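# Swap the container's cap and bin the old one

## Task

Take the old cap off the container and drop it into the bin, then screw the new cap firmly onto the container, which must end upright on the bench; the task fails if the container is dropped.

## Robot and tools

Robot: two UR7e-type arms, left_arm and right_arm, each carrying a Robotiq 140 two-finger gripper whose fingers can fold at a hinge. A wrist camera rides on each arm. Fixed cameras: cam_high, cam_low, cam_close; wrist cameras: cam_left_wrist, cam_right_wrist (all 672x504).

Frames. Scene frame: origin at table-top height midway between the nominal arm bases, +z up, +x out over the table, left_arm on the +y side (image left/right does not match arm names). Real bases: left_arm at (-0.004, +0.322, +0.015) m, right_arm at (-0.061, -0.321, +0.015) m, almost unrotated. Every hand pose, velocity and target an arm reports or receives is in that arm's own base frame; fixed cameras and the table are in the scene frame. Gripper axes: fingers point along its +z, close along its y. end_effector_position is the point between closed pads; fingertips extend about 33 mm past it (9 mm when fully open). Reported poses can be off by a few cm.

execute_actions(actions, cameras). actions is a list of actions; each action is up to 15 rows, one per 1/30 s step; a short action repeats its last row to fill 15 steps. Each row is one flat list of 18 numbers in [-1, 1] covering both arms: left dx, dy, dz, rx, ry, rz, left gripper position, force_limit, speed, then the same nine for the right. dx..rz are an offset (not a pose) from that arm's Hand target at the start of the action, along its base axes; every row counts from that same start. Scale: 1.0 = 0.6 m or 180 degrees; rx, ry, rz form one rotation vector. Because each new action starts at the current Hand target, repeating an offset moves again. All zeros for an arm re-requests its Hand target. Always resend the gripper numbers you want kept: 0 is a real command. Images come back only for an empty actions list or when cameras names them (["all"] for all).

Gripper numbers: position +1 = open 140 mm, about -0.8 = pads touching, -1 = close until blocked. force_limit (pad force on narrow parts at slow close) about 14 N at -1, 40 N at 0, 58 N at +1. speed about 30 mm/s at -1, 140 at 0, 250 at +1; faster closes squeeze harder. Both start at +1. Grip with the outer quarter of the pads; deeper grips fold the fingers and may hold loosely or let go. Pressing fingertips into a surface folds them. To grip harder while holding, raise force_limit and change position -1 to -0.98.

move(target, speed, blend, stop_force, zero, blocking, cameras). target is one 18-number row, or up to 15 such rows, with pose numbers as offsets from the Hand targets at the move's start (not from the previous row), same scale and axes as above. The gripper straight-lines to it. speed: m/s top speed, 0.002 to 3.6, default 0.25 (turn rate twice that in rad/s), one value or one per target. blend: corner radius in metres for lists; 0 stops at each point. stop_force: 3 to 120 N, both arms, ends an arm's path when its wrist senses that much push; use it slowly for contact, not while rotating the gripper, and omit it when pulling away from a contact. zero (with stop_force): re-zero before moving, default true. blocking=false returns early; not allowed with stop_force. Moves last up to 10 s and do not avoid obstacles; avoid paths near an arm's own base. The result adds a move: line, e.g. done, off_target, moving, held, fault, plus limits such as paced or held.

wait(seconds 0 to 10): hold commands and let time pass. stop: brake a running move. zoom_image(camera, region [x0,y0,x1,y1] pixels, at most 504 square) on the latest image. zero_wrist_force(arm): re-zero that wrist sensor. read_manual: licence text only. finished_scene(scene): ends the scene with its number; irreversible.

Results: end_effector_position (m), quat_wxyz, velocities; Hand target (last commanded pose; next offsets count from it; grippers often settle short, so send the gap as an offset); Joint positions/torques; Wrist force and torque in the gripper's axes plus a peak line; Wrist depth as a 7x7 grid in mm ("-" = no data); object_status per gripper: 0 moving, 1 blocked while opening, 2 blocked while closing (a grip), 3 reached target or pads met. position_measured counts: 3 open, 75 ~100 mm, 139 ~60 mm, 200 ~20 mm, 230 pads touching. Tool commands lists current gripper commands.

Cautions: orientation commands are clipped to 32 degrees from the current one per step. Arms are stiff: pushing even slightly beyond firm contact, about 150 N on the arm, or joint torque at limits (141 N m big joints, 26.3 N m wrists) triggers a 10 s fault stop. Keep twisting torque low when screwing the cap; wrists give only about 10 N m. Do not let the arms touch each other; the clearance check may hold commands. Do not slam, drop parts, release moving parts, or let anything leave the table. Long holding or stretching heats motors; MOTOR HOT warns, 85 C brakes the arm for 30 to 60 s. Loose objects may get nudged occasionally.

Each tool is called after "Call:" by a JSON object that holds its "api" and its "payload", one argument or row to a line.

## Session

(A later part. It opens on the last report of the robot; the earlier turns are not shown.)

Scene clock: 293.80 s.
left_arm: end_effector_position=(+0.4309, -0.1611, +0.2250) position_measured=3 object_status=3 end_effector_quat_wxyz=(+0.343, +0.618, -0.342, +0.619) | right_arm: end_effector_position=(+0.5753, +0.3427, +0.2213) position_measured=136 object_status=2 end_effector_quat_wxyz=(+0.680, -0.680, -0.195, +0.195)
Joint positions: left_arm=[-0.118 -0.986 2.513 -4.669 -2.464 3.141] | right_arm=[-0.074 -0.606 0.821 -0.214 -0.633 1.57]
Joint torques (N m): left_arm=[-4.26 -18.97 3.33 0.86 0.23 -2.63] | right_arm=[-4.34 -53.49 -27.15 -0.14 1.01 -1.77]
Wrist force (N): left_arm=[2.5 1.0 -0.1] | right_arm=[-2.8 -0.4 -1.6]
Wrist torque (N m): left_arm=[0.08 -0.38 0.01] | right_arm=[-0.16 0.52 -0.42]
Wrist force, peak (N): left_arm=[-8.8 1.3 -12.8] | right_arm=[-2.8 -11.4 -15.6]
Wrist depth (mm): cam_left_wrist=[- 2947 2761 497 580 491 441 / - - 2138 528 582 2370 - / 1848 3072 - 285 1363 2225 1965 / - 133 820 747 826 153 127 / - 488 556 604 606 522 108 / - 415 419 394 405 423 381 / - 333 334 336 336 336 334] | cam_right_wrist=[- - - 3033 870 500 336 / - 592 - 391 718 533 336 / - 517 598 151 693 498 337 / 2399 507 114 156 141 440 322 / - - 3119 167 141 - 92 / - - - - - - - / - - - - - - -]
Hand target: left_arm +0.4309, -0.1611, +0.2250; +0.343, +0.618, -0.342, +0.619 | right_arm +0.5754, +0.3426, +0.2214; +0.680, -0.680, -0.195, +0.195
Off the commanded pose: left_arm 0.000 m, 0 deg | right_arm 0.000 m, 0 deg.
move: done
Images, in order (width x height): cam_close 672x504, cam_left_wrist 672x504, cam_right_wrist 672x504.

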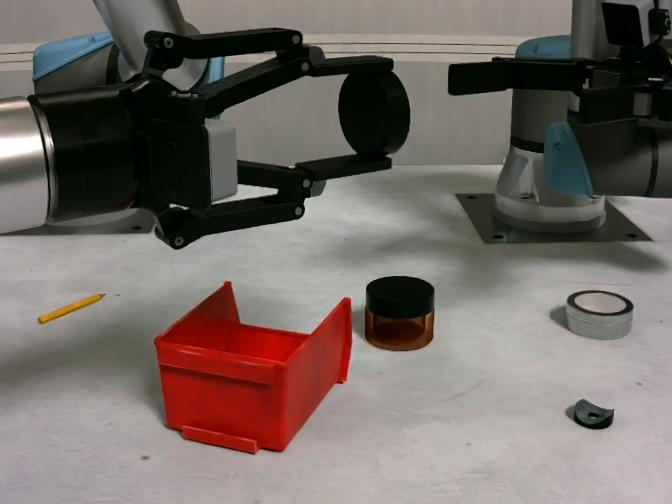

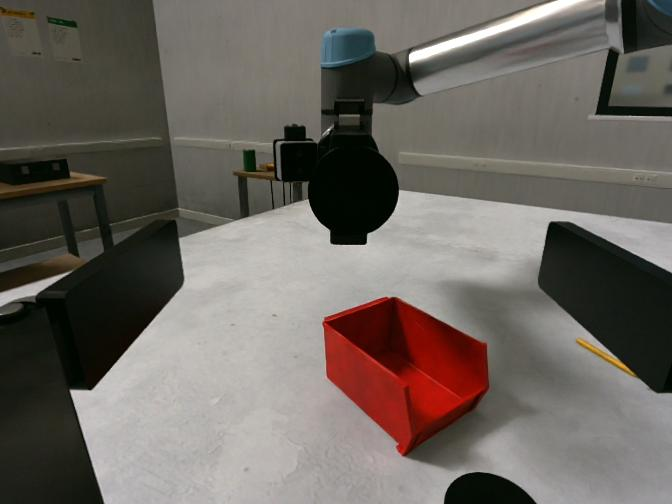

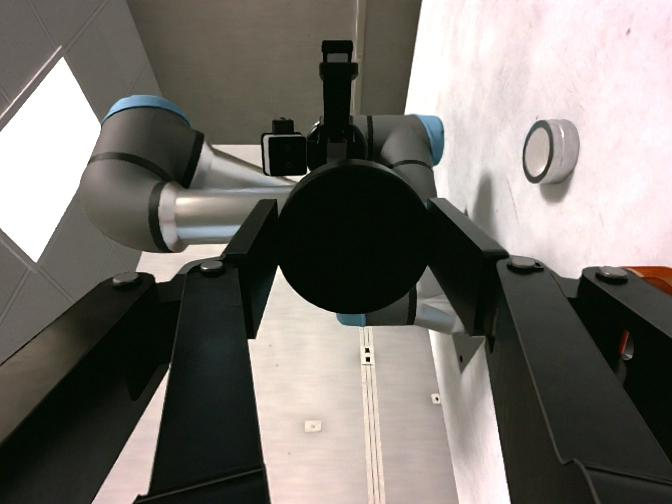

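Call:
{"api": "move", "payload": {
  "target": [
    [0,0,0,0,0,0,1,1,-0.5,-0.3273,-0.1977,-0.0357,-0.424,-0.265,0,-1,-1,-1],
    [0,0,0,0,0,0,1,1,-0.5,-0.3273,-0.1977,-0.3,-0.424,-0.265,0,-1,-1,-1]
  ],
  "speed": [0.35,0.25],
  "blend": [0.02,0],
  "cameras": ["cam_right_wrist","cam_close"]
}}

Scene clock: 308.90 s.
left_arm: end_effector_position=(+0.4309, -0.1611, +0.2250) position_measured=3 object_status=3 end_effector_quat_wxyz=(+0.343, +0.618, -0.342, +0.619) | right_arm: end_effector_position=(+0.3790, +0.2240, +0.0415) position_measured=136 object_status=2 end_effector_quat_wxyz=(+0.000, +0.961, +0.276, +0.000) end_effector_velocity=(+0.000, +0.001, -0.001) end_effector_angular_velocity=(+0.001, -0.002, +0.000)
Joint positions: left_arm=[-0.118 -0.986 2.513 -4.669 -2.464 3.141] | right_arm=[0.226 -1.557 2.199 -2.213 -1.57 2.809]
Joint velocities: left_arm=[within noise] | right_arm=[0.001 0.001 0.002 -0.005 0.001 0]
Joint torques (N m): left_arm=[-4.52 -19.42 2.88 0.83 0.88 -3.09] | right_arm=[6.57 -13.54 -14.76 -4.79 -1.96 1.42]
Wrist force (N): left_arm=[2.6 0.9 0.1] | right_arm=[-1.4 -0.1 1.0]
Wrist torque (N m): left_arm=[0.06 -0.39 0.01] | right_arm=[0.24 0.36 -0.08]
Wrist force, peak (N): left_arm=[2.9 1.0 0.1] | right_arm=[-1.7 -0.1 4.4]
Wrist depth (mm): cam_left_wrist=[2345 - - - - - 262 / - - - - 2478 - 261 / 1864 - 3029 1833 2320 2019 275 / - 125 814 823 823 153 127 / - 489 548 526 613 523 108 / - 414 417 399 - 399 103 / - 331 336 335 334 337 334] | cam_right_wrist=[167 168 168 166 167 171 170 / 177 178 178 179 179 179 179 / 188 189 190 151 188 191 192 / 199 199 139 156 157 199 202 / - - 218 218 219 - 92 / - - 232 236 236 - - / - - - 256 257 - -]
Hand target: left_arm +0.4309, -0.1611, +0.2250; +0.343, +0.618, -0.342, +0.619 | right_arm +0.3790, +0.2240, +0.0414; +0.000, +0.961, +0.276, +0.000
Off the commanded pose: left_arm 0.000 m, 0 deg | right_arm 0.000 m, 0 deg.
move: done
Images, in order (width x height): cam_close 672x504, cam_right_wrist 672x504.

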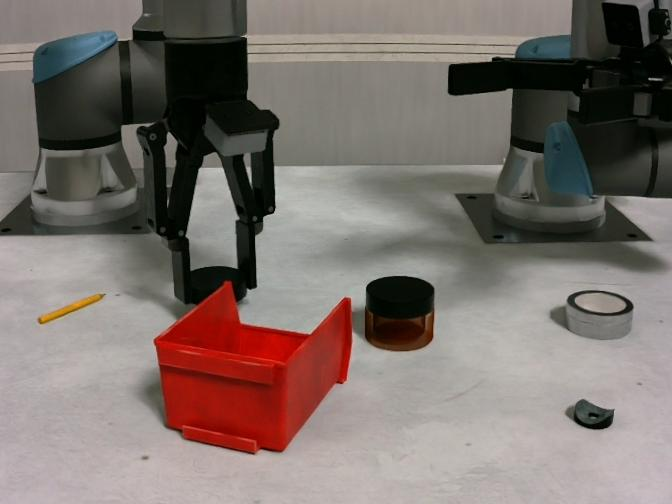

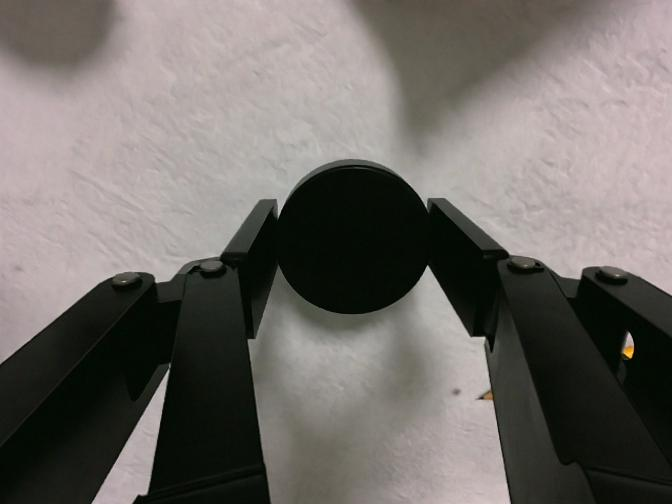

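Call:
{"api": "move", "payload": {
  "target": [0,0,0,0,0,0,1,1,-0.5,0,0,-0.0433,0,0,0,-1,-1,-1],
  "speed": 0.015,
  "stop_force": 5
}}

Scene clock: 314.13 s.
left_arm: end_effector_position=(+0.4309, -0.1611, +0.2250) position_measured=3 object_status=3 end_effector_quat_wxyz=(+0.343, +0.618, -0.342, +0.619) | right_arm: end_effector_position=(+0.3790, +0.2240, +0.0176) position_measured=136 object_status=2 end_effector_quat_wxyz=(+0.000, +0.961, +0.276, +0.000)
Joint positions: left_arm=[-0.118 -0.986 2.513 -4.669 -2.464 3.141] | right_arm=[0.226 -1.513 2.231 -2.289 -1.57 2.809]
Joint torques (N m): left_arm=[-4.69 -19.53 3.1 0.84 1.15 -3.07] | right_arm=[2.93 -27.23 -27.27 -4.67 -0.92 0.81]
Wrist force (N): left_arm=[2.4 1.1 -0.1] | right_arm=[-1.6 -0.3 0.1]
Wrist torque (N m): left_arm=[0.11 -0.34 0.01] | right_arm=[0.26 0.37 -0.09]
Wrist force, peak (N): left_arm=[2.9 1.1 0.1] | right_arm=[-7.1 -2.4 -17.6]
Wrist depth (mm): cam_left_wrist=[- 2796 - - - 2296 265 / - 3518 2397 - - - 262 / 1913 - 2947 1848 1246 1864 273 / - 133 820 823 820 153 127 / - 485 555 559 632 526 108 / - 414 415 400 391 399 310 / - 333 333 337 334 335 333] | cam_right_wrist=[146 148 147 147 147 147 148 / 155 155 155 155 156 156 155 / 165 165 163 152 164 166 167 / 176 174 139 156 157 174 177 / - - 190 190 191 - 92 / - - 205 206 207 - - / - - - 224 225 - -]
Hand target: left_arm +0.4309, -0.1611, +0.2250; +0.343, +0.618, -0.342, +0.619 | right_arm +0.3790, +0.2240, +0.0176; +0.000, +0.961, +0.276, +0.000 (not the last commanded pose)
Off the commanded pose: left_arm 0.000 m, 0 deg | right_arm 0.002 m, 0 deg.
move: contact (right_arm)

Call:
{"api": "move", "payload": {
  "target": [
    [0,0,0,0,0,0,1,1,-0.5,0,0,0,0,0,0,0.3,-1,-1],
    [0,0,0,0,0,0,1,1,-0.5,0,0,0.1,0,0,0,0.3,-1,-1],
    [0,0,0,0,0,0,1,1,-0.5,0.0813,0.2907,0.2207,0,0,0,0.3,-1,-1]
  ],
  "speed": [0.1,0.15,0.35],
  "blend": [0,0.02,0],
  "cameras": ["cam_right_wrist","cam_close"]
}}

Scene clock: 328.10 s.
left_arm: end_effector_position=(+0.4309, -0.1611, +0.2250) position_measured=3 object_status=3 end_effector_quat_wxyz=(+0.343, +0.618, -0.342, +0.619) | right_arm: end_effector_position=(+0.4238, +0.3896, +0.1464) position_measured=91 object_status=3 end_effector_quat_wxyz=(-0.001, +0.961, +0.276, +0.002)
Joint positions: left_arm=[-0.118 -0.986 2.513 -4.669 -2.464 3.141] | right_arm=[0.509 -1.367 1.682 -1.89 -1.569 3.091]
Joint torques (N m): left_arm=[-4.45 -18.74 3.31 0.8 1.02 -3.11] | right_arm=[-5.02 -37.73 -24.04 -4.62 1.88 -2.1]
Wrist force (N): left_arm=[2.5 0.9 0.0] | right_arm=[-1.4 -0.3 1.2]
Wrist torque (N m): left_arm=[0.07 -0.37 0.02] | right_arm=[0.21 0.36 -0.16]
Wrist force, peak (N): left_arm=[2.8 1.2 -0.2] | right_arm=[2.3 -4.6 -1.1]
Wrist depth (mm): cam_left_wrist=[2345 2726 - 2423 - 147 137 / - 3161 3255 - 2296 182 145 / 1913 - 3696 1691 2138 210 147 / - 133 823 823 823 224 120 / - 488 555 583 447 260 108 / - 414 416 398 369 400 156 / - 332 334 334 336 324 167] | cam_right_wrist=[- 260 261 261 261 262 - / 276 276 276 274 278 - 273 / 293 294 295 261 296 297 - / - - 306 316 316 128 318 / - - 337 339 338 111 - / - - 363 367 366 - - / - - 396 399 398 - -]
Hand target: left_arm +0.4309, -0.1611, +0.2250; +0.343, +0.618, -0.342, +0.619 | right_arm +0.4239, +0.3897, +0.1465; -0.001, +0.961, +0.276, +0.002 (not the last commanded pose)
Off the commanded pose: left_arm 0.000 m, 0 deg | right_arm 0.010 m, 0 deg.
move: held (right_arm; a check stopped the path); limits=held
pose unreachable (right arm): on one or more control steps of this call, first in action 0 (counted from 0), this arm could not follow its commanded pose, so it was not sent that pose on those steps. It may still have moved: this result reports where it is.
cause: moving toward the commanded pose would bring a part of the arm too close to another arm (this arm's gripper and the left arm's gripper, 11 mm apart when this arm was first held).
Images, in order (width x height): cam_close 672x504, cam_right_wrist 672x504.

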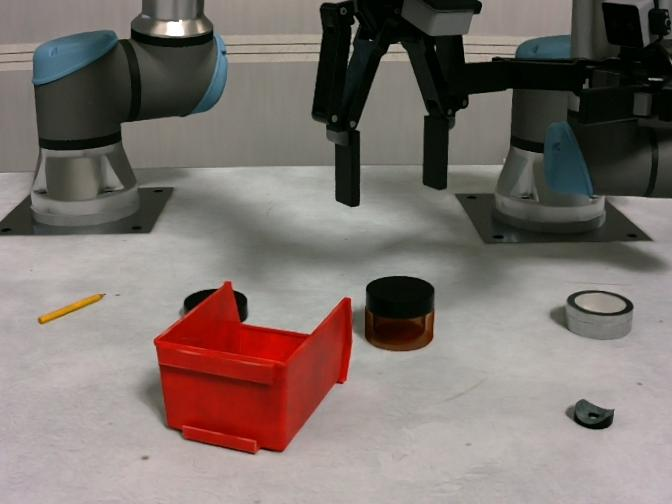

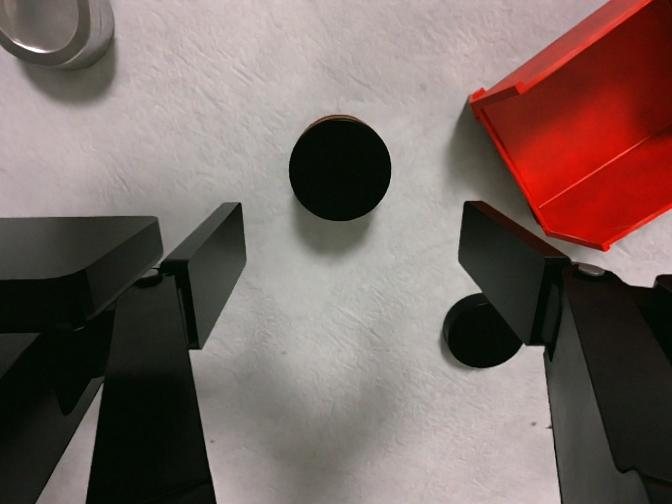

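Call:
{"api": "move", "payload": {
  "target": [
    [0.2,0.05,0,0,0,0,1,1,-0.5,0,0,0,0,0,0,0.3,-1,-1],
    [0.2,0.05,0,0,0,0,1,1,-0.5,0.0135,0.0205,-0.07,0,0,0,0.3,-1,-1],
    [0.2,0.05,0,0,0,0,1,1,-0.5,0.0135,0.0205,-0.1642,0,0,0,0.3,-1,-1]
  ],
  "speed": [0.3,0.15,0.1],
  "blend": [0,0.005,0],
  "cameras": ["cam_right_wrist","cam_close"]
}}

Scene clock: 349.50 s.
left_arm: end_effector_position=(+0.5509, -0.1311, +0.2250) position_measured=3 object_status=3 end_effector_quat_wxyz=(+0.343, +0.618, -0.342, +0.619) | right_arm: end_effector_position=(+0.4320, +0.4020, +0.0480) position_measured=91 object_status=3 end_effector_quat_wxyz=(-0.001, +0.961, +0.276, +0.002)
Joint positions: left_arm=[-0.002 -0.907 2.157 -4.392 -2.581 3.141] | right_arm=[0.521 -1.236 1.787 -2.126 -1.569 3.103]
Joint torques (N m): left_arm=[1.73 -27.74 -16.6 1.22 -1.46 -2.99] | right_arm=[-7.28 -35.21 -25.04 -2.4 -1.89 -1.58]
Wrist force (N): left_arm=[2.8 1.1 0.0] | right_arm=[-1.2 -0.4 1.0]
Wrist torque (N m): left_arm=[0.13 -0.42 -0.02] | right_arm=[0.18 0.32 -0.22]
Wrist force, peak (N): left_arm=[2.5 4.1 -0.6] | right_arm=[-1.3 -0.6 2.2]
Wrist depth (mm): cam_left_wrist=[- - - - - - - / - - - 2628 - - - / 1817 - 2596 1864 1275 1731 1965 / - 125 817 814 823 152 127 / - 485 552 552 556 434 108 / - 413 417 418 401 392 360 / - 333 334 336 336 323 334] | cam_right_wrist=[173 173 174 174 174 175 175 / 183 183 184 187 185 185 147 / 195 195 196 150 194 199 - / 208 203 158 156 159 130 206 / - - 225 228 226 119 - / - - 242 243 244 - - / - - 263 264 265 - -]
Hand target: left_arm +0.5509, -0.1311, +0.2250; +0.343, +0.618, -0.342, +0.619 | right_arm +0.4320, +0.4020, +0.0479; -0.001, +0.961, +0.276, +0.002
Off the commanded pose: left_arm 0.000 m, 0 deg | right_arm 0.000 m, 0 deg.
move: done
Images, in order (width x height): cam_close 672x504, cam_right_wrist 672x504.

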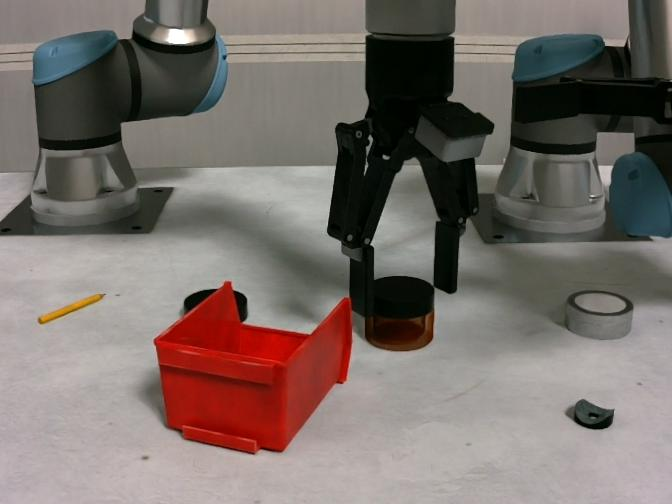

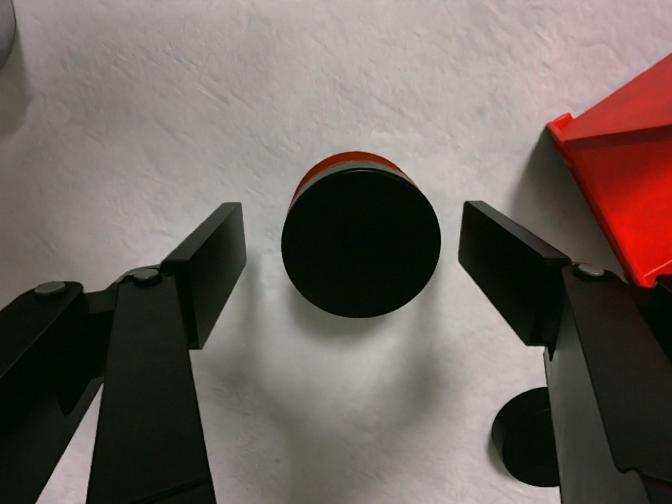

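Call:
{"api": "move", "payload": {
  "target": [
    [0,0,0,0,0,0,1,1,-0.5,0.0026,-0.0041,0,0,0,0,0.3,-1,-1],
    [0,0,0,0,0,0,1,1,-0.5,0.0026,-0.0041,0,0,0,0,-1,-1,-1],
    [0,0,0,0,0,0,1,1,-0.5,0.0026,-0.0041,0,0,0,0,0.15,-1,-1],
    [0,0,0,0,0,0,1,1,-0.5,0.0026,-0.0041,0,0,0,-0.5,0.15,-1,-1],
    [0,0,0,0,0,0,1,1,-0.5,0.0026,-0.0041,0,0,0,-0.5,-1,-1,-1]
  ],
  "speed": [0.1,0.1,0.1,0.5,0.1],
  "cameras": ["cam_right_wrist"]
}}

Scene clock: 367.83 s.
left_arm: end_effector_position=(+0.5509, -0.1311, +0.2250) position_measured=3 object_status=3 end_effector_quat_wxyz=(+0.343, +0.618, -0.342, +0.619) | right_arm: end_effector_position=(+0.4336, +0.3995, +0.0479) position_measured=135 object_status=2 end_effector_quat_wxyz=(+0.000, +0.875, -0.484, +0.002)
Joint positions: left_arm=[-0.002 -0.907 2.157 -4.392 -2.581 3.141] | right_arm=[0.519 -1.235 1.785 -2.122 -1.575 4.672]
Joint torques (N m): left_arm=[2.1 -27.97 -16.5 0.37 -1.39 -3.06] | right_arm=[-4.29 -36.1 -17.14 -3.37 1.76 1.4]
Wrist force (N): left_arm=[2.6 1.3 0.1] | right_arm=[-1.3 1.8 -5.9]
Wrist torque (N m): left_arm=[0.18 -0.38 -0.02] | right_arm=[0.02 0.34 -0.10]
Wrist force, peak (N): left_arm=[3.1 1.1 -0.2] | right_arm=[-1.1 1.5 -6.6]
Wrist depth (mm): cam_left_wrist=[2423 - - 2345 2077 1848 - / - 2296 - - - - - / 1731 - - 1965 1363 1731 - / - 133 817 814 820 152 127 / - 486 555 556 594 - 108 / - 416 416 416 401 338 345 / - 334 333 337 334 322 -] | cam_right_wrist=[173 173 173 174 175 175 176 / 182 183 184 186 186 186 184 / 194 195 195 148 195 198 198 / 207 205 139 154 141 206 210 / - - 224 228 226 - 92 / - - 239 243 243 - - / - - - 263 264 - -]
Hand target: left_arm +0.5509, -0.1311, +0.2250; +0.343, +0.618, -0.342, +0.619 | right_arm +0.4336, +0.3995, +0.0479; +0.000, +0.875, -0.484, +0.002
Off the commanded pose: left_arm 0.000 m, 0 deg | right_arm 0.000 m, 0 deg.
move: done
Images, in order (width x height): cam_right_wrist 672x504.

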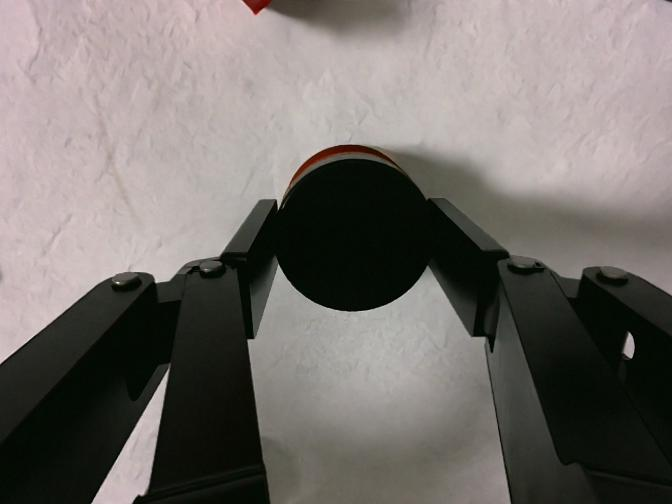

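Call:
{"api": "move", "payload": {
  "target": [
    [0,0,0,0,0,0,1,1,-0.5,0,0,0,0,0,0,-0.98,1,-1],
    [0,0,0,0,0,0,1,1,-0.5,0,0,0.06,0,0,0,-0.98,1,-1],
    [-0.1,-0.025,0,0,0,0,1,1,-0.5,0,0,0.525,0,0,0,-0.98,1,-1],
    [-0.2,-0.05,0,0,0,0,1,1,-0.5,0.1038,0.1128,0.525,0,0,0,-0.98,1,-1]
  ],
  "speed": [0.1,0.08,0.3,0.25],
  "blend": [0,0.01,0.01,0],
  "cameras": ["cam_left_wrist","cam_close","cam_right_wrist"]
}}

Scene clock: 379.67 s.
left_arm: end_effector_position=(+0.4309, -0.1611, +0.2250) position_measured=3 object_status=3 end_effector_quat_wxyz=(+0.343, +0.618, -0.343, +0.619) | right_arm: end_effector_position=(+0.4958, +0.4672, +0.3630) position_measured=139 object_status=2 end_effector_quat_wxyz=(+0.000, +0.875, -0.484, +0.002)
Joint positions: left_arm=[-0.118 -0.986 2.512 -4.669 -2.464 3.141] | right_arm=[0.561 -1.08 0.724 -1.217 -1.575 4.714]
Joint torques (N m): left_arm=[2.28 -24.36 4.56 -1.99 -0.63 -3.33] | right_arm=[-6.3 -38.3 -33.15 -3.52 -1.74 -2.02]
Wrist force (N): left_arm=[2.7 1.0 0.0] | right_arm=[-1.2 -0.6 2.8]
Wrist torque (N m): left_arm=[0.10 -0.41 0.16] | right_arm=[0.12 0.32 -0.16]
Wrist force, peak (N): left_arm=[2.5 3.0 -0.3] | right_arm=[-1.0 6.7 -22.2]
Wrist depth (mm): cam_left_wrist=[2423 - 2159 - 2225 - - / 2507 - - - - 2097 - / 1817 2796 2001 1864 1484 2159 - / - 133 811 817 826 153 127 / - 488 552 552 554 524 108 / - 414 418 399 - 419 358 / - 332 333 337 337 336 336] | cam_right_wrist=[451 455 454 457 458 467 465 / 478 480 481 485 484 486 490 / 508 511 508 148 511 524 524 / 542 539 113 156 140 547 553 / - - 305 329 307 - - / - - 642 314 328 - - / - - - 284 329 - -]
Hand target: left_arm +0.4309, -0.1611, +0.2250; +0.343, +0.618, -0.342, +0.619 | right_arm +0.4958, +0.4672, +0.3629; +0.000, +0.875, -0.484, +0.002
Off the commanded pose: left_arm 0.000 m, 0 deg | right_arm 0.000 m, 0 deg.
move: done
Images, in order (width x height): cam_close 672x504, cam_left_wrist 672x504, cam_right_wrist 672x504.

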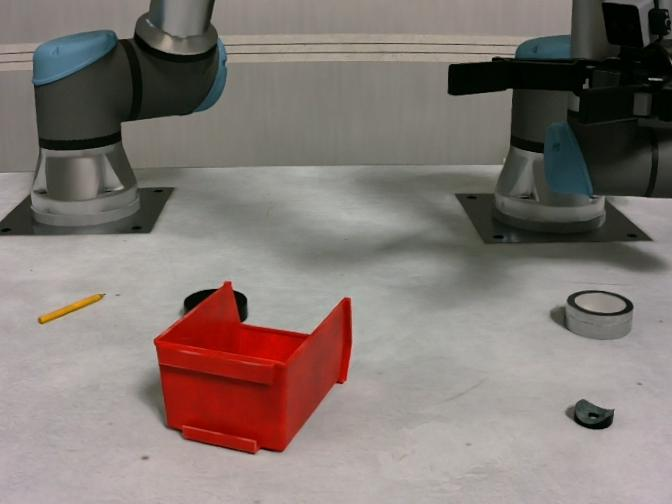

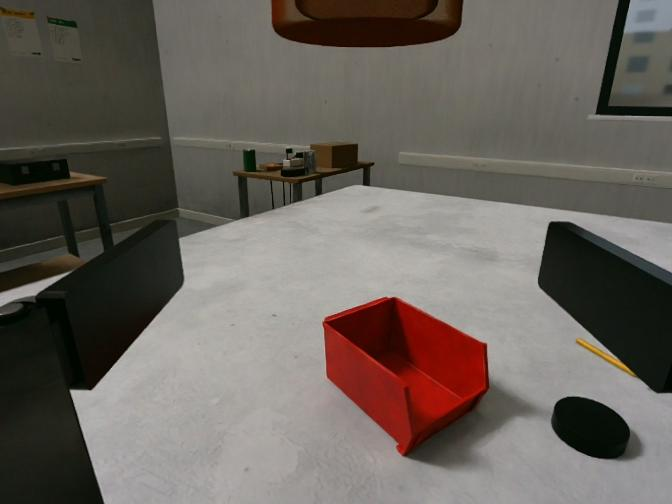

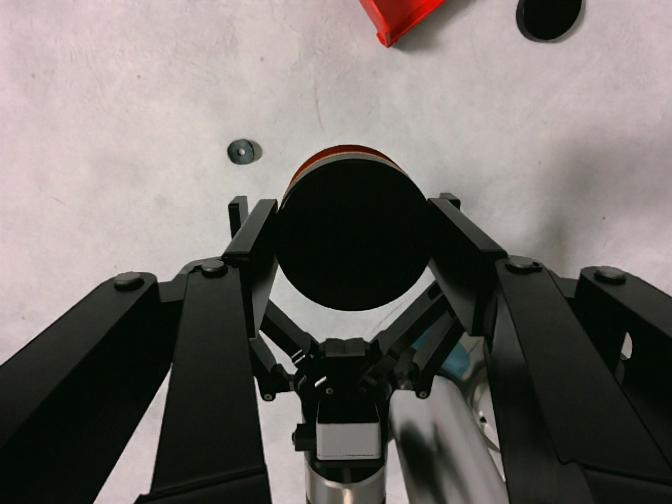

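Call:
{"api": "move", "payload": {
  "target": [
    [0,0,0,0,0,0,1,1,-0.5,0,0,-0.145,0,0,0,-0.98,1,-1],
    [0,0,0,0,0,0,-1,-1,-1,0,0,-0.145,0,0,0,-0.98,1,-1]
  ],
  "speed": [0.15,0.1],
  "cameras": ["cam_left_wrist","cam_close","cam_right_wrist"]
}}

Scene clock: 389.83 s.
left_arm: end_effector_position=(+0.4309, -0.1611, +0.2250) position_measured=134 object_status=2 end_effector_quat_wxyz=(+0.343, +0.618, -0.342, +0.619) | right_arm: end_effector_position=(+0.4958, +0.4672, +0.2759) position_measured=139 object_status=2 end_effector_quat_wxyz=(+0.000, +0.875, -0.484, +0.002)
Joint positions: left_arm=[-0.118 -0.986 2.513 -4.669 -2.464 3.141] | right_arm=[0.561 -1.139 1.041 -1.474 -1.575 4.714]
Joint torques (N m): left_arm=[-0.68 -30.12 4.05 -4.26 -0.62 -3.22] | right_arm=[-4.86 -36.33 -20.48 -4.83 1.83 -2.09]
Wrist force (N): left_arm=[1.4 -2.0 -1.3] | right_arm=[0.6 2.4 1.3]
Wrist torque (N m): left_arm=[0.15 -0.44 0.13] | right_arm=[0.02 0.39 -0.15]
Wrist force, peak (N): left_arm=[1.6 -2.1 -1.7] | right_arm=[-1.3 -0.5 5.0]
Wrist depth (mm): cam_left_wrist=[2320 - 128 2138 131 2001 - / - - 149 - 135 1640 - / 1880 - - 128 132 2248 1717 / 2097 2038 128 817 150 829 826 / - 79 91 606 431 - 91 / - 79 416 400 - - 77 / - - - 336 336 - -] | cam_right_wrist=[376 376 375 376 378 379 384 / 397 399 396 401 400 407 405 / 422 422 418 148 422 431 428 / 450 447 137 156 152 452 457 / - - 199 495 201 - - / - - - 511 221 - - / - - - 230 242 - -]
Hand target: left_arm +0.4309, -0.1611, +0.2250; +0.343, +0.618, -0.342, +0.619 | right_arm +0.4958, +0.4672, +0.2759; +0.000, +0.875, -0.484, +0.002
Off the commanded pose: left_arm 0.000 m, 0 deg | right_arm 0.000 m, 0 deg.
move: done
Images, in order (width x height): cam_close 672x504, cam_left_wrist 672x504, cam_right_wrist 672x504.

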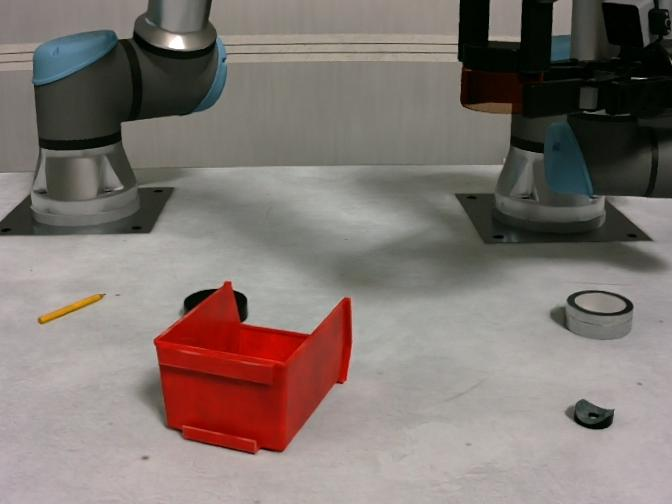

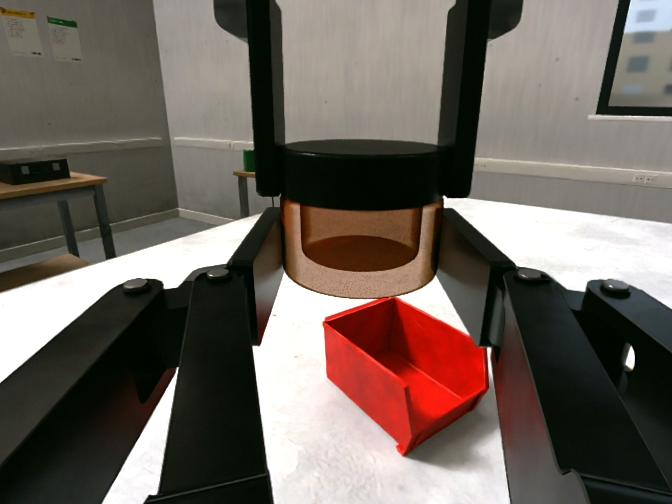

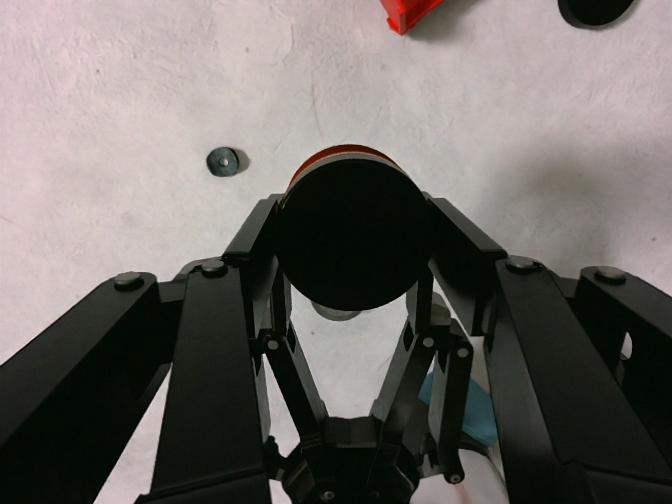

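Call:
{"api": "move", "payload": {
  "target": [
    [0,0,0,0,0,0,-0.98,1,-1,0,0,0,0,0,0,-0.98,1,-1],
    [0,0,0,0,0,0,-0.98,1,-1,0,0,0.0004,0,0,0.1111,-0.98,1,-1]
  ],
  "speed": [0.1,0.2]
}}

Scene clock: 395.40 s.
left_arm: end_effector_position=(+0.4309, -0.1611, +0.2250) position_measured=138 object_status=2 end_effector_quat_wxyz=(+0.343, +0.618, -0.343, +0.619) | right_arm: end_effector_position=(+0.4958, +0.4672, +0.2762) position_measured=139 object_status=2 end_effector_quat_wxyz=(+0.000, +0.946, -0.325, +0.002)
Joint positions: left_arm=[-0.118 -0.986 2.513 -4.669 -2.464 3.141] | right_arm=[0.56 -1.14 1.043 -1.476 -1.574 4.365]
Joint torques (N m): left_arm=[-1.78 -29.73 4.01 -4 -1.54 -2.54] | right_arm=[-4.84 -48.61 -22.2 -4.99 1.98 -1.04]
Wrist force (N): left_arm=[3.6 -0.7 -2.6] | right_arm=[1.0 1.9 3.9]
Wrist torque (N m): left_arm=[0.03 -0.38 0.08] | right_arm=[0.16 0.35 -0.27]
Wrist force, peak (N): left_arm=[0.3 -4.4 -4.7] | right_arm=[4.4 4.6 0.6]
Wrist depth (mm): cam_left_wrist=[- - 117 - 139 - 1665 / - - 124 1896 150 - - / 1848 - 132 128 131 1965 - / 2181 2038 126 817 149 839 839 / - 92 91 554 449 - 91 / - 78 418 399 356 - 77 / - - - 336 337 - -] | cam_right_wrist=[373 376 376 377 378 385 382 / 396 398 398 402 402 401 426 / 423 422 416 148 423 430 430 / 448 447 138 159 141 454 457 / - - 490 486 198 - - / - - 510 226 516 - - / - - - 240 511 - -]
Hand target: left_arm +0.4309, -0.1611, +0.2250; +0.343, +0.618, -0.342, +0.619 | right_arm +0.4958, +0.4672, +0.2762; +0.000, +0.946, -0.325, +0.002
Off the commanded pose: left_arm 0.000 m, 0 deg | right_arm 0.000 m, 0 deg.
move: done

Call:
{"api": "move", "payload": {
  "target": [
    [0,0,0,0,0,0,-0.98,1,-1,0,0,0.002,0,0,0.6667,-0.98,1,-1],
    [0,0,0,0,0,0,-0.98,1,-1,0,0,0.004,0,0,-0.6667,-0.98,1,-1]
  ],
  "speed": 0.5,
  "blend": [0.005,0]
}}

Scene clock: 403.83 s.
left_arm: end_effector_position=(+0.4309, -0.1611, +0.2250) position_measured=138 object_status=2 end_effector_quat_wxyz=(+0.343, +0.618, -0.342, +0.619) | right_arm: end_effector_position=(+0.4958, +0.4672, +0.2786) position_measured=139 object_status=2 end_effector_quat_wxyz=(-0.002, -0.191, +0.982, -0.001)
Joint positions: left_arm=[-0.118 -0.986 2.513 -4.669 -2.464 3.141] | right_arm=[0.559 -1.134 1.025 -1.457 -1.572 0.175]
Joint torques (N m): left_arm=[-1.06 -28.59 3.17 -0.9 0.1 -0.11] | right_arm=[-4.34 -47.54 -18.51 -1.65 2.97 -2.2]
Wrist force (N): left_arm=[-1.5 -0.3 -2.7] | right_arm=[-0.5 -3.5 -0.9]
Wrist torque (N m): left_arm=[0.01 -0.45 0.13] | right_arm=[0.23 0.26 -0.25]
Wrist force, peak (N): left_arm=[3.7 -1.1 -2.9] | right_arm=[-6.1 1.6 1.2]
Wrist depth (mm): cam_left_wrist=[2057 - - 106 160 1930 - / - - - 109 - 1930 1484 / 1983 - - 117 132 1731 1615 / 2908 2038 126 817 149 832 832 / - 92 90 555 - - 91 / - 78 419 397 357 - 77 / - - - 336 336 - -] | cam_right_wrist=[375 375 380 381 377 375 159 / 412 - 399 397 394 168 173 / - - 422 150 425 432 183 / 452 450 138 157 153 189 195 / - - 488 497 484 - - / - - 530 530 533 - - / - - - 573 572 - -]
Hand target: left_arm +0.4309, -0.1611, +0.2250; +0.343, +0.618, -0.342, +0.619 | right_arm +0.4958, +0.4672, +0.2786; -0.002, -0.191, +0.982, -0.001
Off the commanded pose: left_arm 0.000 m, 0 deg | right_arm 0.000 m, 0 deg.
move: done

Call:
{"api": "move", "payload": {
  "target": [0,0,0,0,0,0,-0.98,1,-1,0,0,0.0024,0,0,0.7778,-0.98,1,-1],
  "speed": 0.5
}}

Call:
{"api": "move", "payload": {
  "target": [0,0,0,0,0,0,-0.98,1,-1,0,0,0.0117,0,0,0,-0.98,1,-1],
  "speed": 0.015,
  "stop_force": 10
}}

Scene clock: 412.13 s.
left_arm: end_effector_position=(+0.4309, -0.1611, +0.2250) position_measured=138 object_status=2 end_effector_quat_wxyz=(+0.343, +0.618, -0.342, +0.619) | right_arm: end_effector_position=(+0.4958, +0.4672, +0.2800) position_measured=139 object_status=2 end_effector_quat_wxyz=(-0.001, +0.988, -0.156, +0.002)
Joint positions: left_arm=[-0.118 -0.986 2.513 -4.669 -2.464 3.141] | right_arm=[0.56 -1.14 1.033 -1.467 -1.573 -2.268]
Joint torques (N m): left_arm=[-1.07 -28.22 2.47 -4.28 0.46 1.82] | right_arm=[-1.56 -46.17 -21.66 -4.7 0.43 -1.88]
Wrist force (N): left_arm=[0.8 -0.2 -2.2] | right_arm=[0.2 2.0 1.2]
Wrist torque (N m): left_arm=[0.08 -0.37 0.17] | right_arm=[0.07 0.33 -0.22]
Wrist force, peak (N): left_arm=[-2.1 -0.7 -2.4] | right_arm=[-0.7 -3.7 -1.4]
Wrist depth (mm): cam_left_wrist=[2726 - 115 - 152 - - / 2761 - - 117 163 1504 - / 1913 - - 123 132 1731 1504 / 2726 901 125 820 149 820 836 / - 92 90 597 - - 91 / - 78 419 398 356 - 77 / - - - 334 335 - -] | cam_right_wrist=[380 380 380 381 383 - 380 / 401 401 403 405 406 407 410 / 427 427 422 148 426 432 437 / 454 443 137 156 140 452 474 / - - 492 222 486 - - / - - 229 244 531 - - / - - - 536 579 - -]
Hand target: left_arm +0.4309, -0.1611, +0.2250; +0.343, +0.618, -0.342, +0.619 | right_arm +0.4958, +0.4672, +0.2800; -0.001, +0.988, -0.156, +0.002
Off the commanded pose: left_arm 0.000 m, 0 deg | right_arm 0.000 m, 0 deg.
move: done

Scene clock: 413.43 s.
left_arm: end_effector_position=(+0.4309, -0.1611, +0.2250) position_measured=138 object_status=2 end_effector_quat_wxyz=(+0.343, +0.618, -0.342, +0.619) | right_arm: end_effector_position=(+0.4958, +0.4672, +0.2870) position_measured=139 object_status=2 end_effector_quat_wxyz=(+0.000, +0.988, -0.156, +0.002)
Joint positions: left_arm=[-0.118 -0.986 2.513 -4.669 -2.464 3.141] | right_arm=[0.56 -1.138 1.012 -1.448 -1.573 -2.269]
Joint torques (N m): left_arm=[-1.38 -27.38 2.85 -4.37 0.22 2.3] | right_arm=[6.05 -41.61 -17.84 -4.66 -1.75 -1.68]
Wrist force (N): left_arm=[1.0 0.9 0.1] | right_arm=[-1.3 -0.4 1.3]
Wrist torque (N m): left_arm=[0.07 -0.42 0.20] | right_arm=[0.18 0.34 -0.18]
Wrist force, peak (N): left_arm=[2.1 -0.8 -1.7] | right_arm=[-0.9 1.8 2.6]
Wrist depth (mm): cam_left_wrist=[2272 - 117 - 153 1913 - / - - - 117 156 - - / 1880 - - 1166 1142 2019 - / 2660 814 126 811 149 829 836 / - 92 90 601 - - 91 / - 78 418 397 - - 77 / - - - 338 336 - -] | cam_right_wrist=[384 386 386 387 389 - 387 / 410 408 407 410 410 414 415 / 432 433 432 148 435 438 442 / 460 453 137 156 152 460 469 / - - - 223 498 - - / - - 229 536 544 - - / - - - 547 587 - -]
Hand target: left_arm +0.4309, -0.1611, +0.2250; +0.343, +0.618, -0.342, +0.619 | right_arm +0.4958, +0.4672, +0.2870; -0.001, +0.988, -0.156, +0.002
Off the commanded pose: left_arm 0.000 m, 0 deg | right_arm 0.000 m, 0 deg.
move: done

Call:
{"api": "move", "payload": {
  "target": [
    [0,0,0,0,0,0,-0.98,1,-1,0,0,0.12,0,0,0,-0.98,1,-1],
    [0,0,0,0,0,0,-0.98,1,-1,0.0968,-0.328,-0.0617,0,0,0,-0.98,1,-1]
  ],
  "speed": [0.25,0.4],
  "blend": [0.02,0],
  "cameras": ["cam_right_wrist","cam_left_wrist"]
}}

Scene clock: 420.40 s.
left_arm: end_effector_position=(+0.4309, -0.1611, +0.2250) position_measured=138 object_status=2 end_effector_quat_wxyz=(+0.343, +0.618, -0.342, +0.619) | right_arm: end_effector_position=(+0.5539, +0.2705, +0.2501) position_measured=139 object_status=2 end_effector_quat_wxyz=(-0.001, +0.988, -0.156, +0.002)
Joint positions: left_arm=[-0.118 -0.986 2.513 -4.669 -2.464 3.141] | right_arm=[0.237 -1.312 1.344 -1.607 -1.571 -2.591]
Joint torques (N m): left_arm=[-1.48 -26.95 1.8 -4.31 -0.26 2.72] | right_arm=[-6.1 -29.56 -19.77 -3.72 -1.74 -1.21]
Wrist force (N): left_arm=[1.1 1.1 0.0] | right_arm=[-1.2 -0.5 1.1]
Wrist torque (N m): left_arm=[0.11 -0.46 0.20] | right_arm=[0.16 0.30 -0.18]
Wrist force, peak (N): left_arm=[1.5 1.0 0.1] | right_arm=[-1.2 -0.8 4.6]
Wrist depth (mm): cam_left_wrist=[1947 - - 280 312 1864 - / - - 2908 2181 342 - - / 1880 - 1773 1355 1160 2001 - / 2370 2057 126 820 149 836 832 / - 92 91 593 - - 91 / - 78 417 399 - - 77 / - - - 336 334 - -] | cam_right_wrist=[352 354 353 355 356 359 359 / 373 374 376 - 378 378 380 / 396 397 393 147 398 400 403 / 424 420 137 156 153 419 428 / - - 461 466 454 - - / - - 496 496 500 - - / - - - 542 540 - -]
Hand target: left_arm +0.4309, -0.1611, +0.2250; +0.343, +0.618, -0.342, +0.619 | right_arm +0.5539, +0.2704, +0.2500; -0.001, +0.988, -0.156, +0.002
Off the commanded pose: left_arm 0.000 m, 0 deg | right_arm 0.000 m, 0 deg.
move: done
Images, in order (width x height): cam_left_wrist 672x504, cam_right_wrist 672x504.

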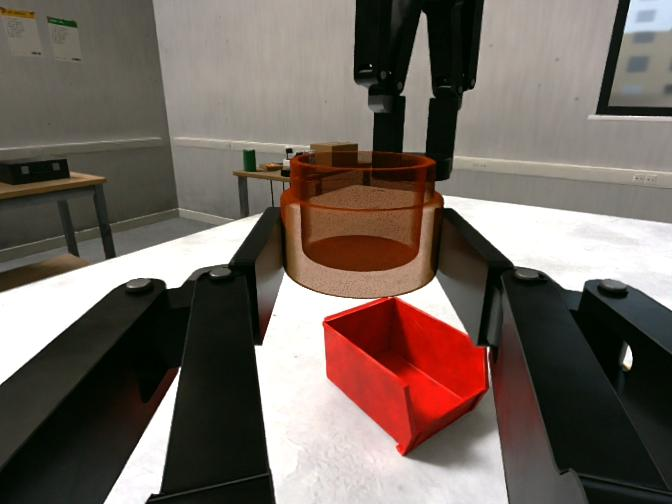

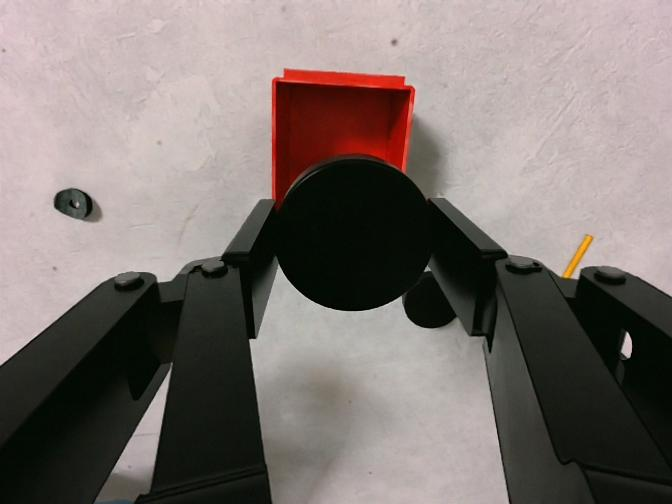

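Call:
{"api": "move", "payload": {
  "target": [
    [0,0,0,0,0,0,-0.98,1,-1,-0.0023,0.021,-0.1,0,0,0.4722,-0.98,1,-1],
    [0,0,0,0,0,0,-0.98,1,-1,-0.0023,0.021,-0.3667,0,0,0.4722,-0.98,1,-1]
  ],
  "speed": [0.4,0.15],
  "blend": [0.005,0],
  "cameras": ["cam_right_wrist","cam_left_wrist","cam_close"]
}}

Scene clock: 452.50 s.
left_arm: end_effector_position=(+0.4309, -0.1611, +0.2250) position_measured=138 object_status=2 end_effector_quat_wxyz=(+0.343, +0.618, -0.342, +0.619) | right_arm: end_effector_position=(+0.5525, +0.2830, +0.0301) position_measured=139 object_status=2 end_effector_quat_wxyz=(-0.002, +0.834, +0.552, +0.001)
Joint positions: left_arm=[-0.118 -0.986 2.513 -4.669 -2.464 3.141] | right_arm=[0.255 -1.149 1.711 -2.134 -1.567 -4.057]
Joint torques (N m): left_arm=[-1.27 -26.56 1.46 -4.27 -0.95 2.64] | right_arm=[-2.9 -34.34 -22.43 -4.32 -1.04 -0.82]
Wrist force (N): left_arm=[1.1 0.8 0.0] | right_arm=[-1.3 -0.8 1.3]
Wrist torque (N m): left_arm=[0.06 -0.45 0.20] | right_arm=[0.09 0.36 -0.19]
Wrist force, peak (N): left_arm=[1.3 1.3 0.0] | right_arm=[-1.4 -0.8 3.4]
Wrist depth (mm): cam_left_wrist=[2566 3116 - - 270 253 242 / - 3635 - - 288 - - / 1965 3116 1717 1338 303 2019 1864 / 2203 1983 125 686 171 823 829 / - 92 91 517 340 - 91 / - 78 416 397 363 - 77 / - - - 337 334 - -] | cam_right_wrist=[- 157 158 158 158 159 159 / 166 165 165 166 166 166 166 / 178 177 168 145 - - 105 / 186 186 137 - 152 - 186 / - - 193 - - - - / - - - 158 156 - - / - - - 239 240 - -]
Hand target: left_arm +0.4309, -0.1611, +0.2250; +0.343, +0.618, -0.342, +0.619 | right_arm +0.5525, +0.2830, +0.0300; -0.002, +0.834, +0.552, +0.001
Off the commanded pose: left_arm 0.000 m, 0 deg | right_arm 0.000 m, 0 deg.
move: done
Images, in order (width x height): cam_close 672x504, cam_left_wrist 672x504, cam_right_wrist 672x504.

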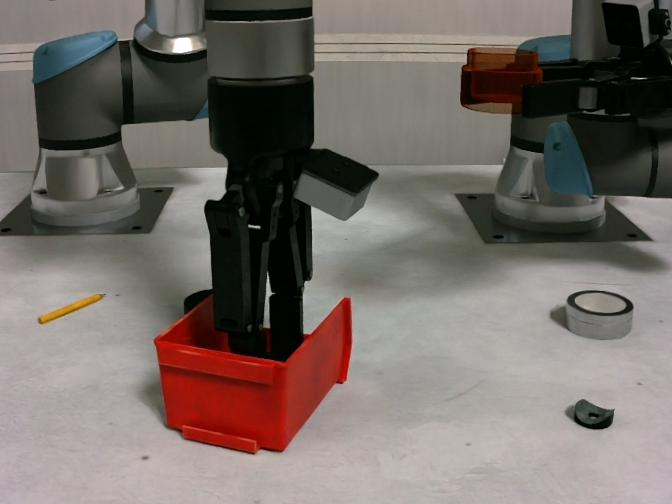

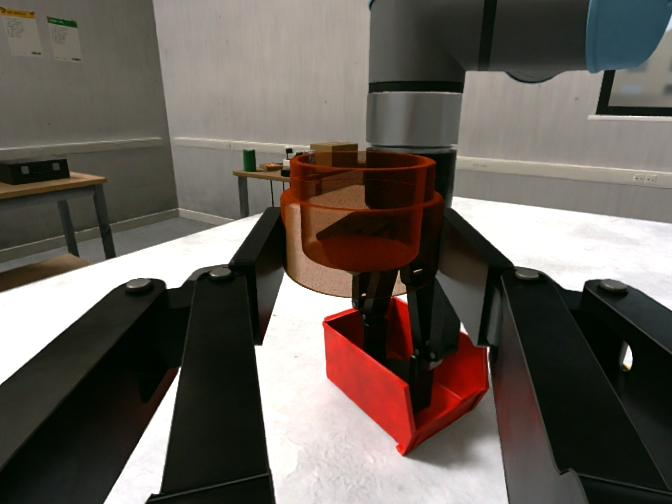

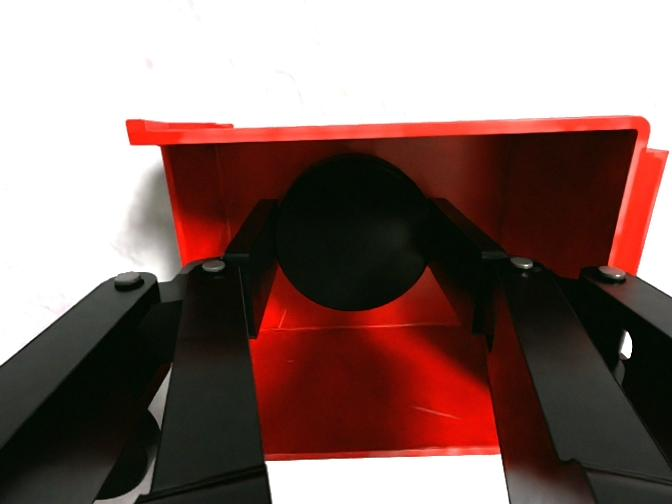

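Call:
{"api": "move", "payload": {
  "target": [
    [0,0,0,0,0,0,-0.98,1,-1,0,0,0,0,0,0,0.15,-1,-1],
    [0,0,0,0,0,0,-0.98,1,-1,0,0,0.25,0,0,0,0.15,-1,-1],
    [0,0,0,0,0,0,-0.98,1,-1,-0.2892,-0.0983,0.1,0,0,0,0.15,-1,-1]
  ],
  "speed": [0.1,0.25,0.35],
  "blend": [0,0.03,0],
  "cameras": ["cam_right_wrist","cam_left_wrist"]
}}

Scene clock: 466.10 s.
left_arm: end_effector_position=(+0.4309, -0.1611, +0.2250) position_measured=138 object_status=2 end_effector_quat_wxyz=(+0.343, +0.618, -0.342, +0.619) | right_arm: end_effector_position=(+0.3791, +0.2240, +0.0900) position_measured=110 object_status=3 end_effector_quat_wxyz=(-0.002, +0.834, +0.552, +0.001) end_effector_velocity=(-0.002, +0.000, -0.001) end_effector_angular_velocity=(+0.000, +0.003, +0.000)
Joint positions: left_arm=[-0.118 -0.986 2.513 -4.669 -2.464 3.141] | right_arm=[0.223 -1.633 2.126 -2.065 -1.566 -4.089]
Joint velocities: left_arm=[within noise] | right_arm=[0 -0.002 0.005 0 0.001 0]
Joint torques (N m): left_arm=[-1.25 -25.66 1.32 -4.28 -1.63 2.71] | right_arm=[7.49 -24.74 -15.56 -3.42 0.56 1.44]
Wrist force (N): left_arm=[1.1 0.7 0.0] | right_arm=[-1.5 -0.5 1.3]
Wrist torque (N m): left_arm=[0.04 -0.46 0.19] | right_arm=[0.17 0.37 -0.06]
Wrist force, peak (N): left_arm=[1.3 1.2 0.1] | right_arm=[-4.0 -3.1 2.9]
Wrist depth (mm): cam_left_wrist=[2450 - - 2320 - - 261 / - - 2478 - - 2296 262 / 1913 - 1848 1880 1444 356 261 / 2660 836 126 826 149 358 760 / - 92 91 597 - - 90 / - 78 416 398 374 - 77 / - - - 336 334 - -] | cam_right_wrist=[211 211 211 212 212 211 - / 223 224 224 224 226 226 227 / 238 237 236 - 242 240 241 / 253 250 156 260 252 249 254 / - - 273 274 275 - - / - - 295 295 296 - - / - - 320 321 321 - -]
Hand target: left_arm +0.4309, -0.1611, +0.2250; +0.343, +0.618, -0.342, +0.619 | right_arm +0.3790, +0.2240, +0.0900; -0.002, +0.834, +0.552, +0.001
Off the commanded pose: left_arm 0.000 m, 0 deg | right_arm 0.000 m, 0 deg.
move: done
Images, in order (width x height): cam_left_wrist 672x504, cam_right_wrist 672x504.

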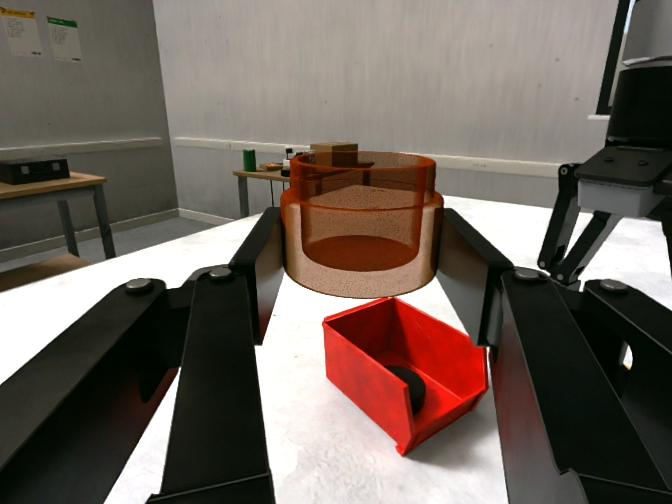

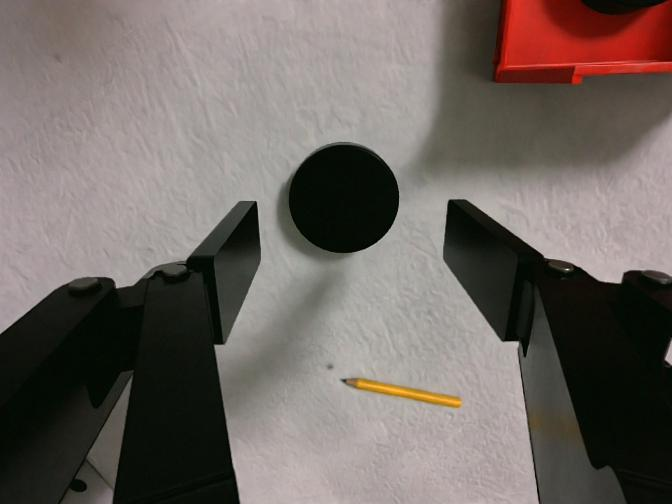

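Call:
{"api": "move", "payload": {
  "target": [
    [0,0,0,0,0,0,-0.98,1,-1,-0.0017,0.002,-0.1158,0,0,0,0.15,-1,-1],
    [0,0,0,0,0,0,-0.98,1,-1,-0.0017,0.002,-0.1158,0,0,0,-1,-1,-1],
    [0,0,0,0,0,0,-0.98,1,-1,-0.0017,0.002,-0.1158,0,0,0,0.15,-1,-1],
    [0,0,0,0,0,0,-0.98,1,-1,-0.0017,0.002,-0.1158,0,0,0.5,0.15,-1,-1],
    [0,0,0,0,0,0,-0.98,1,-1,-0.0017,0.002,-0.1158,0,0,0.5,-1,1,-1]
  ],
  "speed": [0.12,0.1,0.1,0.5,0.1],
  "cameras": ["cam_right_wrist"]
}}

Scene clock: 480.10 s.
left_arm: end_effector_position=(+0.4309, -0.1611, +0.2250) position_measured=138 object_status=2 end_effector_quat_wxyz=(+0.343, +0.618, -0.342, +0.619) | right_arm: end_effector_position=(+0.3780, +0.2252, +0.0206) position_measured=139 object_status=0 end_effector_quat_wxyz=(-0.002, +0.199, +0.980, +0.000)
Joint positions: left_arm=[-0.118 -0.986 2.513 -4.669 -2.464 3.141] | right_arm=[0.229 -1.517 2.224 -2.274 -1.57 -5.654]
Joint torques (N m): left_arm=[-1.65 -24.43 0.16 -4.13 -1.66 2.59] | right_arm=[-5.69 -12.9 -14.25 -1.92 -1.64 -1.78]
Wrist force (N): left_arm=[1.1 1.0 0.0] | right_arm=[10.4 -8.9 -36.7]
Wrist torque (N m): left_arm=[0.10 -0.45 0.19] | right_arm=[0.66 0.30 -0.19]
Wrist force, peak (N): left_arm=[1.3 1.2 0.1] | right_arm=[10.6 -9.2 -37.1]
Wrist depth (mm): cam_left_wrist=[3072 - - - - 1788 261 / 2397 - - - 2423 1864 261 / 1896 - 2117 1965 1338 2019 272 / 2761 1983 125 823 149 826 286 / - 92 91 601 461 - 91 / - 78 419 398 406 - 77 / - - - 337 336 - -] | cam_right_wrist=[149 149 150 150 150 151 152 / 158 158 159 159 159 160 160 / 168 168 167 153 166 170 170 / 177 177 138 162 159 177 180 / - - 193 194 194 - - / - - 208 209 212 - - / - - - 226 227 - -]
Hand target: left_arm +0.4309, -0.1611, +0.2250; +0.343, +0.618, -0.342, +0.619 | right_arm +0.3780, +0.2252, +0.0205; -0.002, +0.199, +0.980, +0.000
Off the commanded pose: left_arm 0.000 m, 0 deg | right_arm 0.000 m, 0 deg.
move: done
Images, in order (width x height): cam_right_wrist 672x504.

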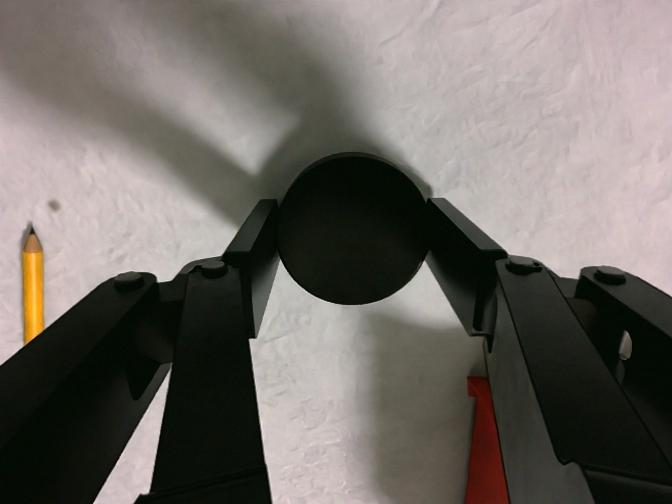

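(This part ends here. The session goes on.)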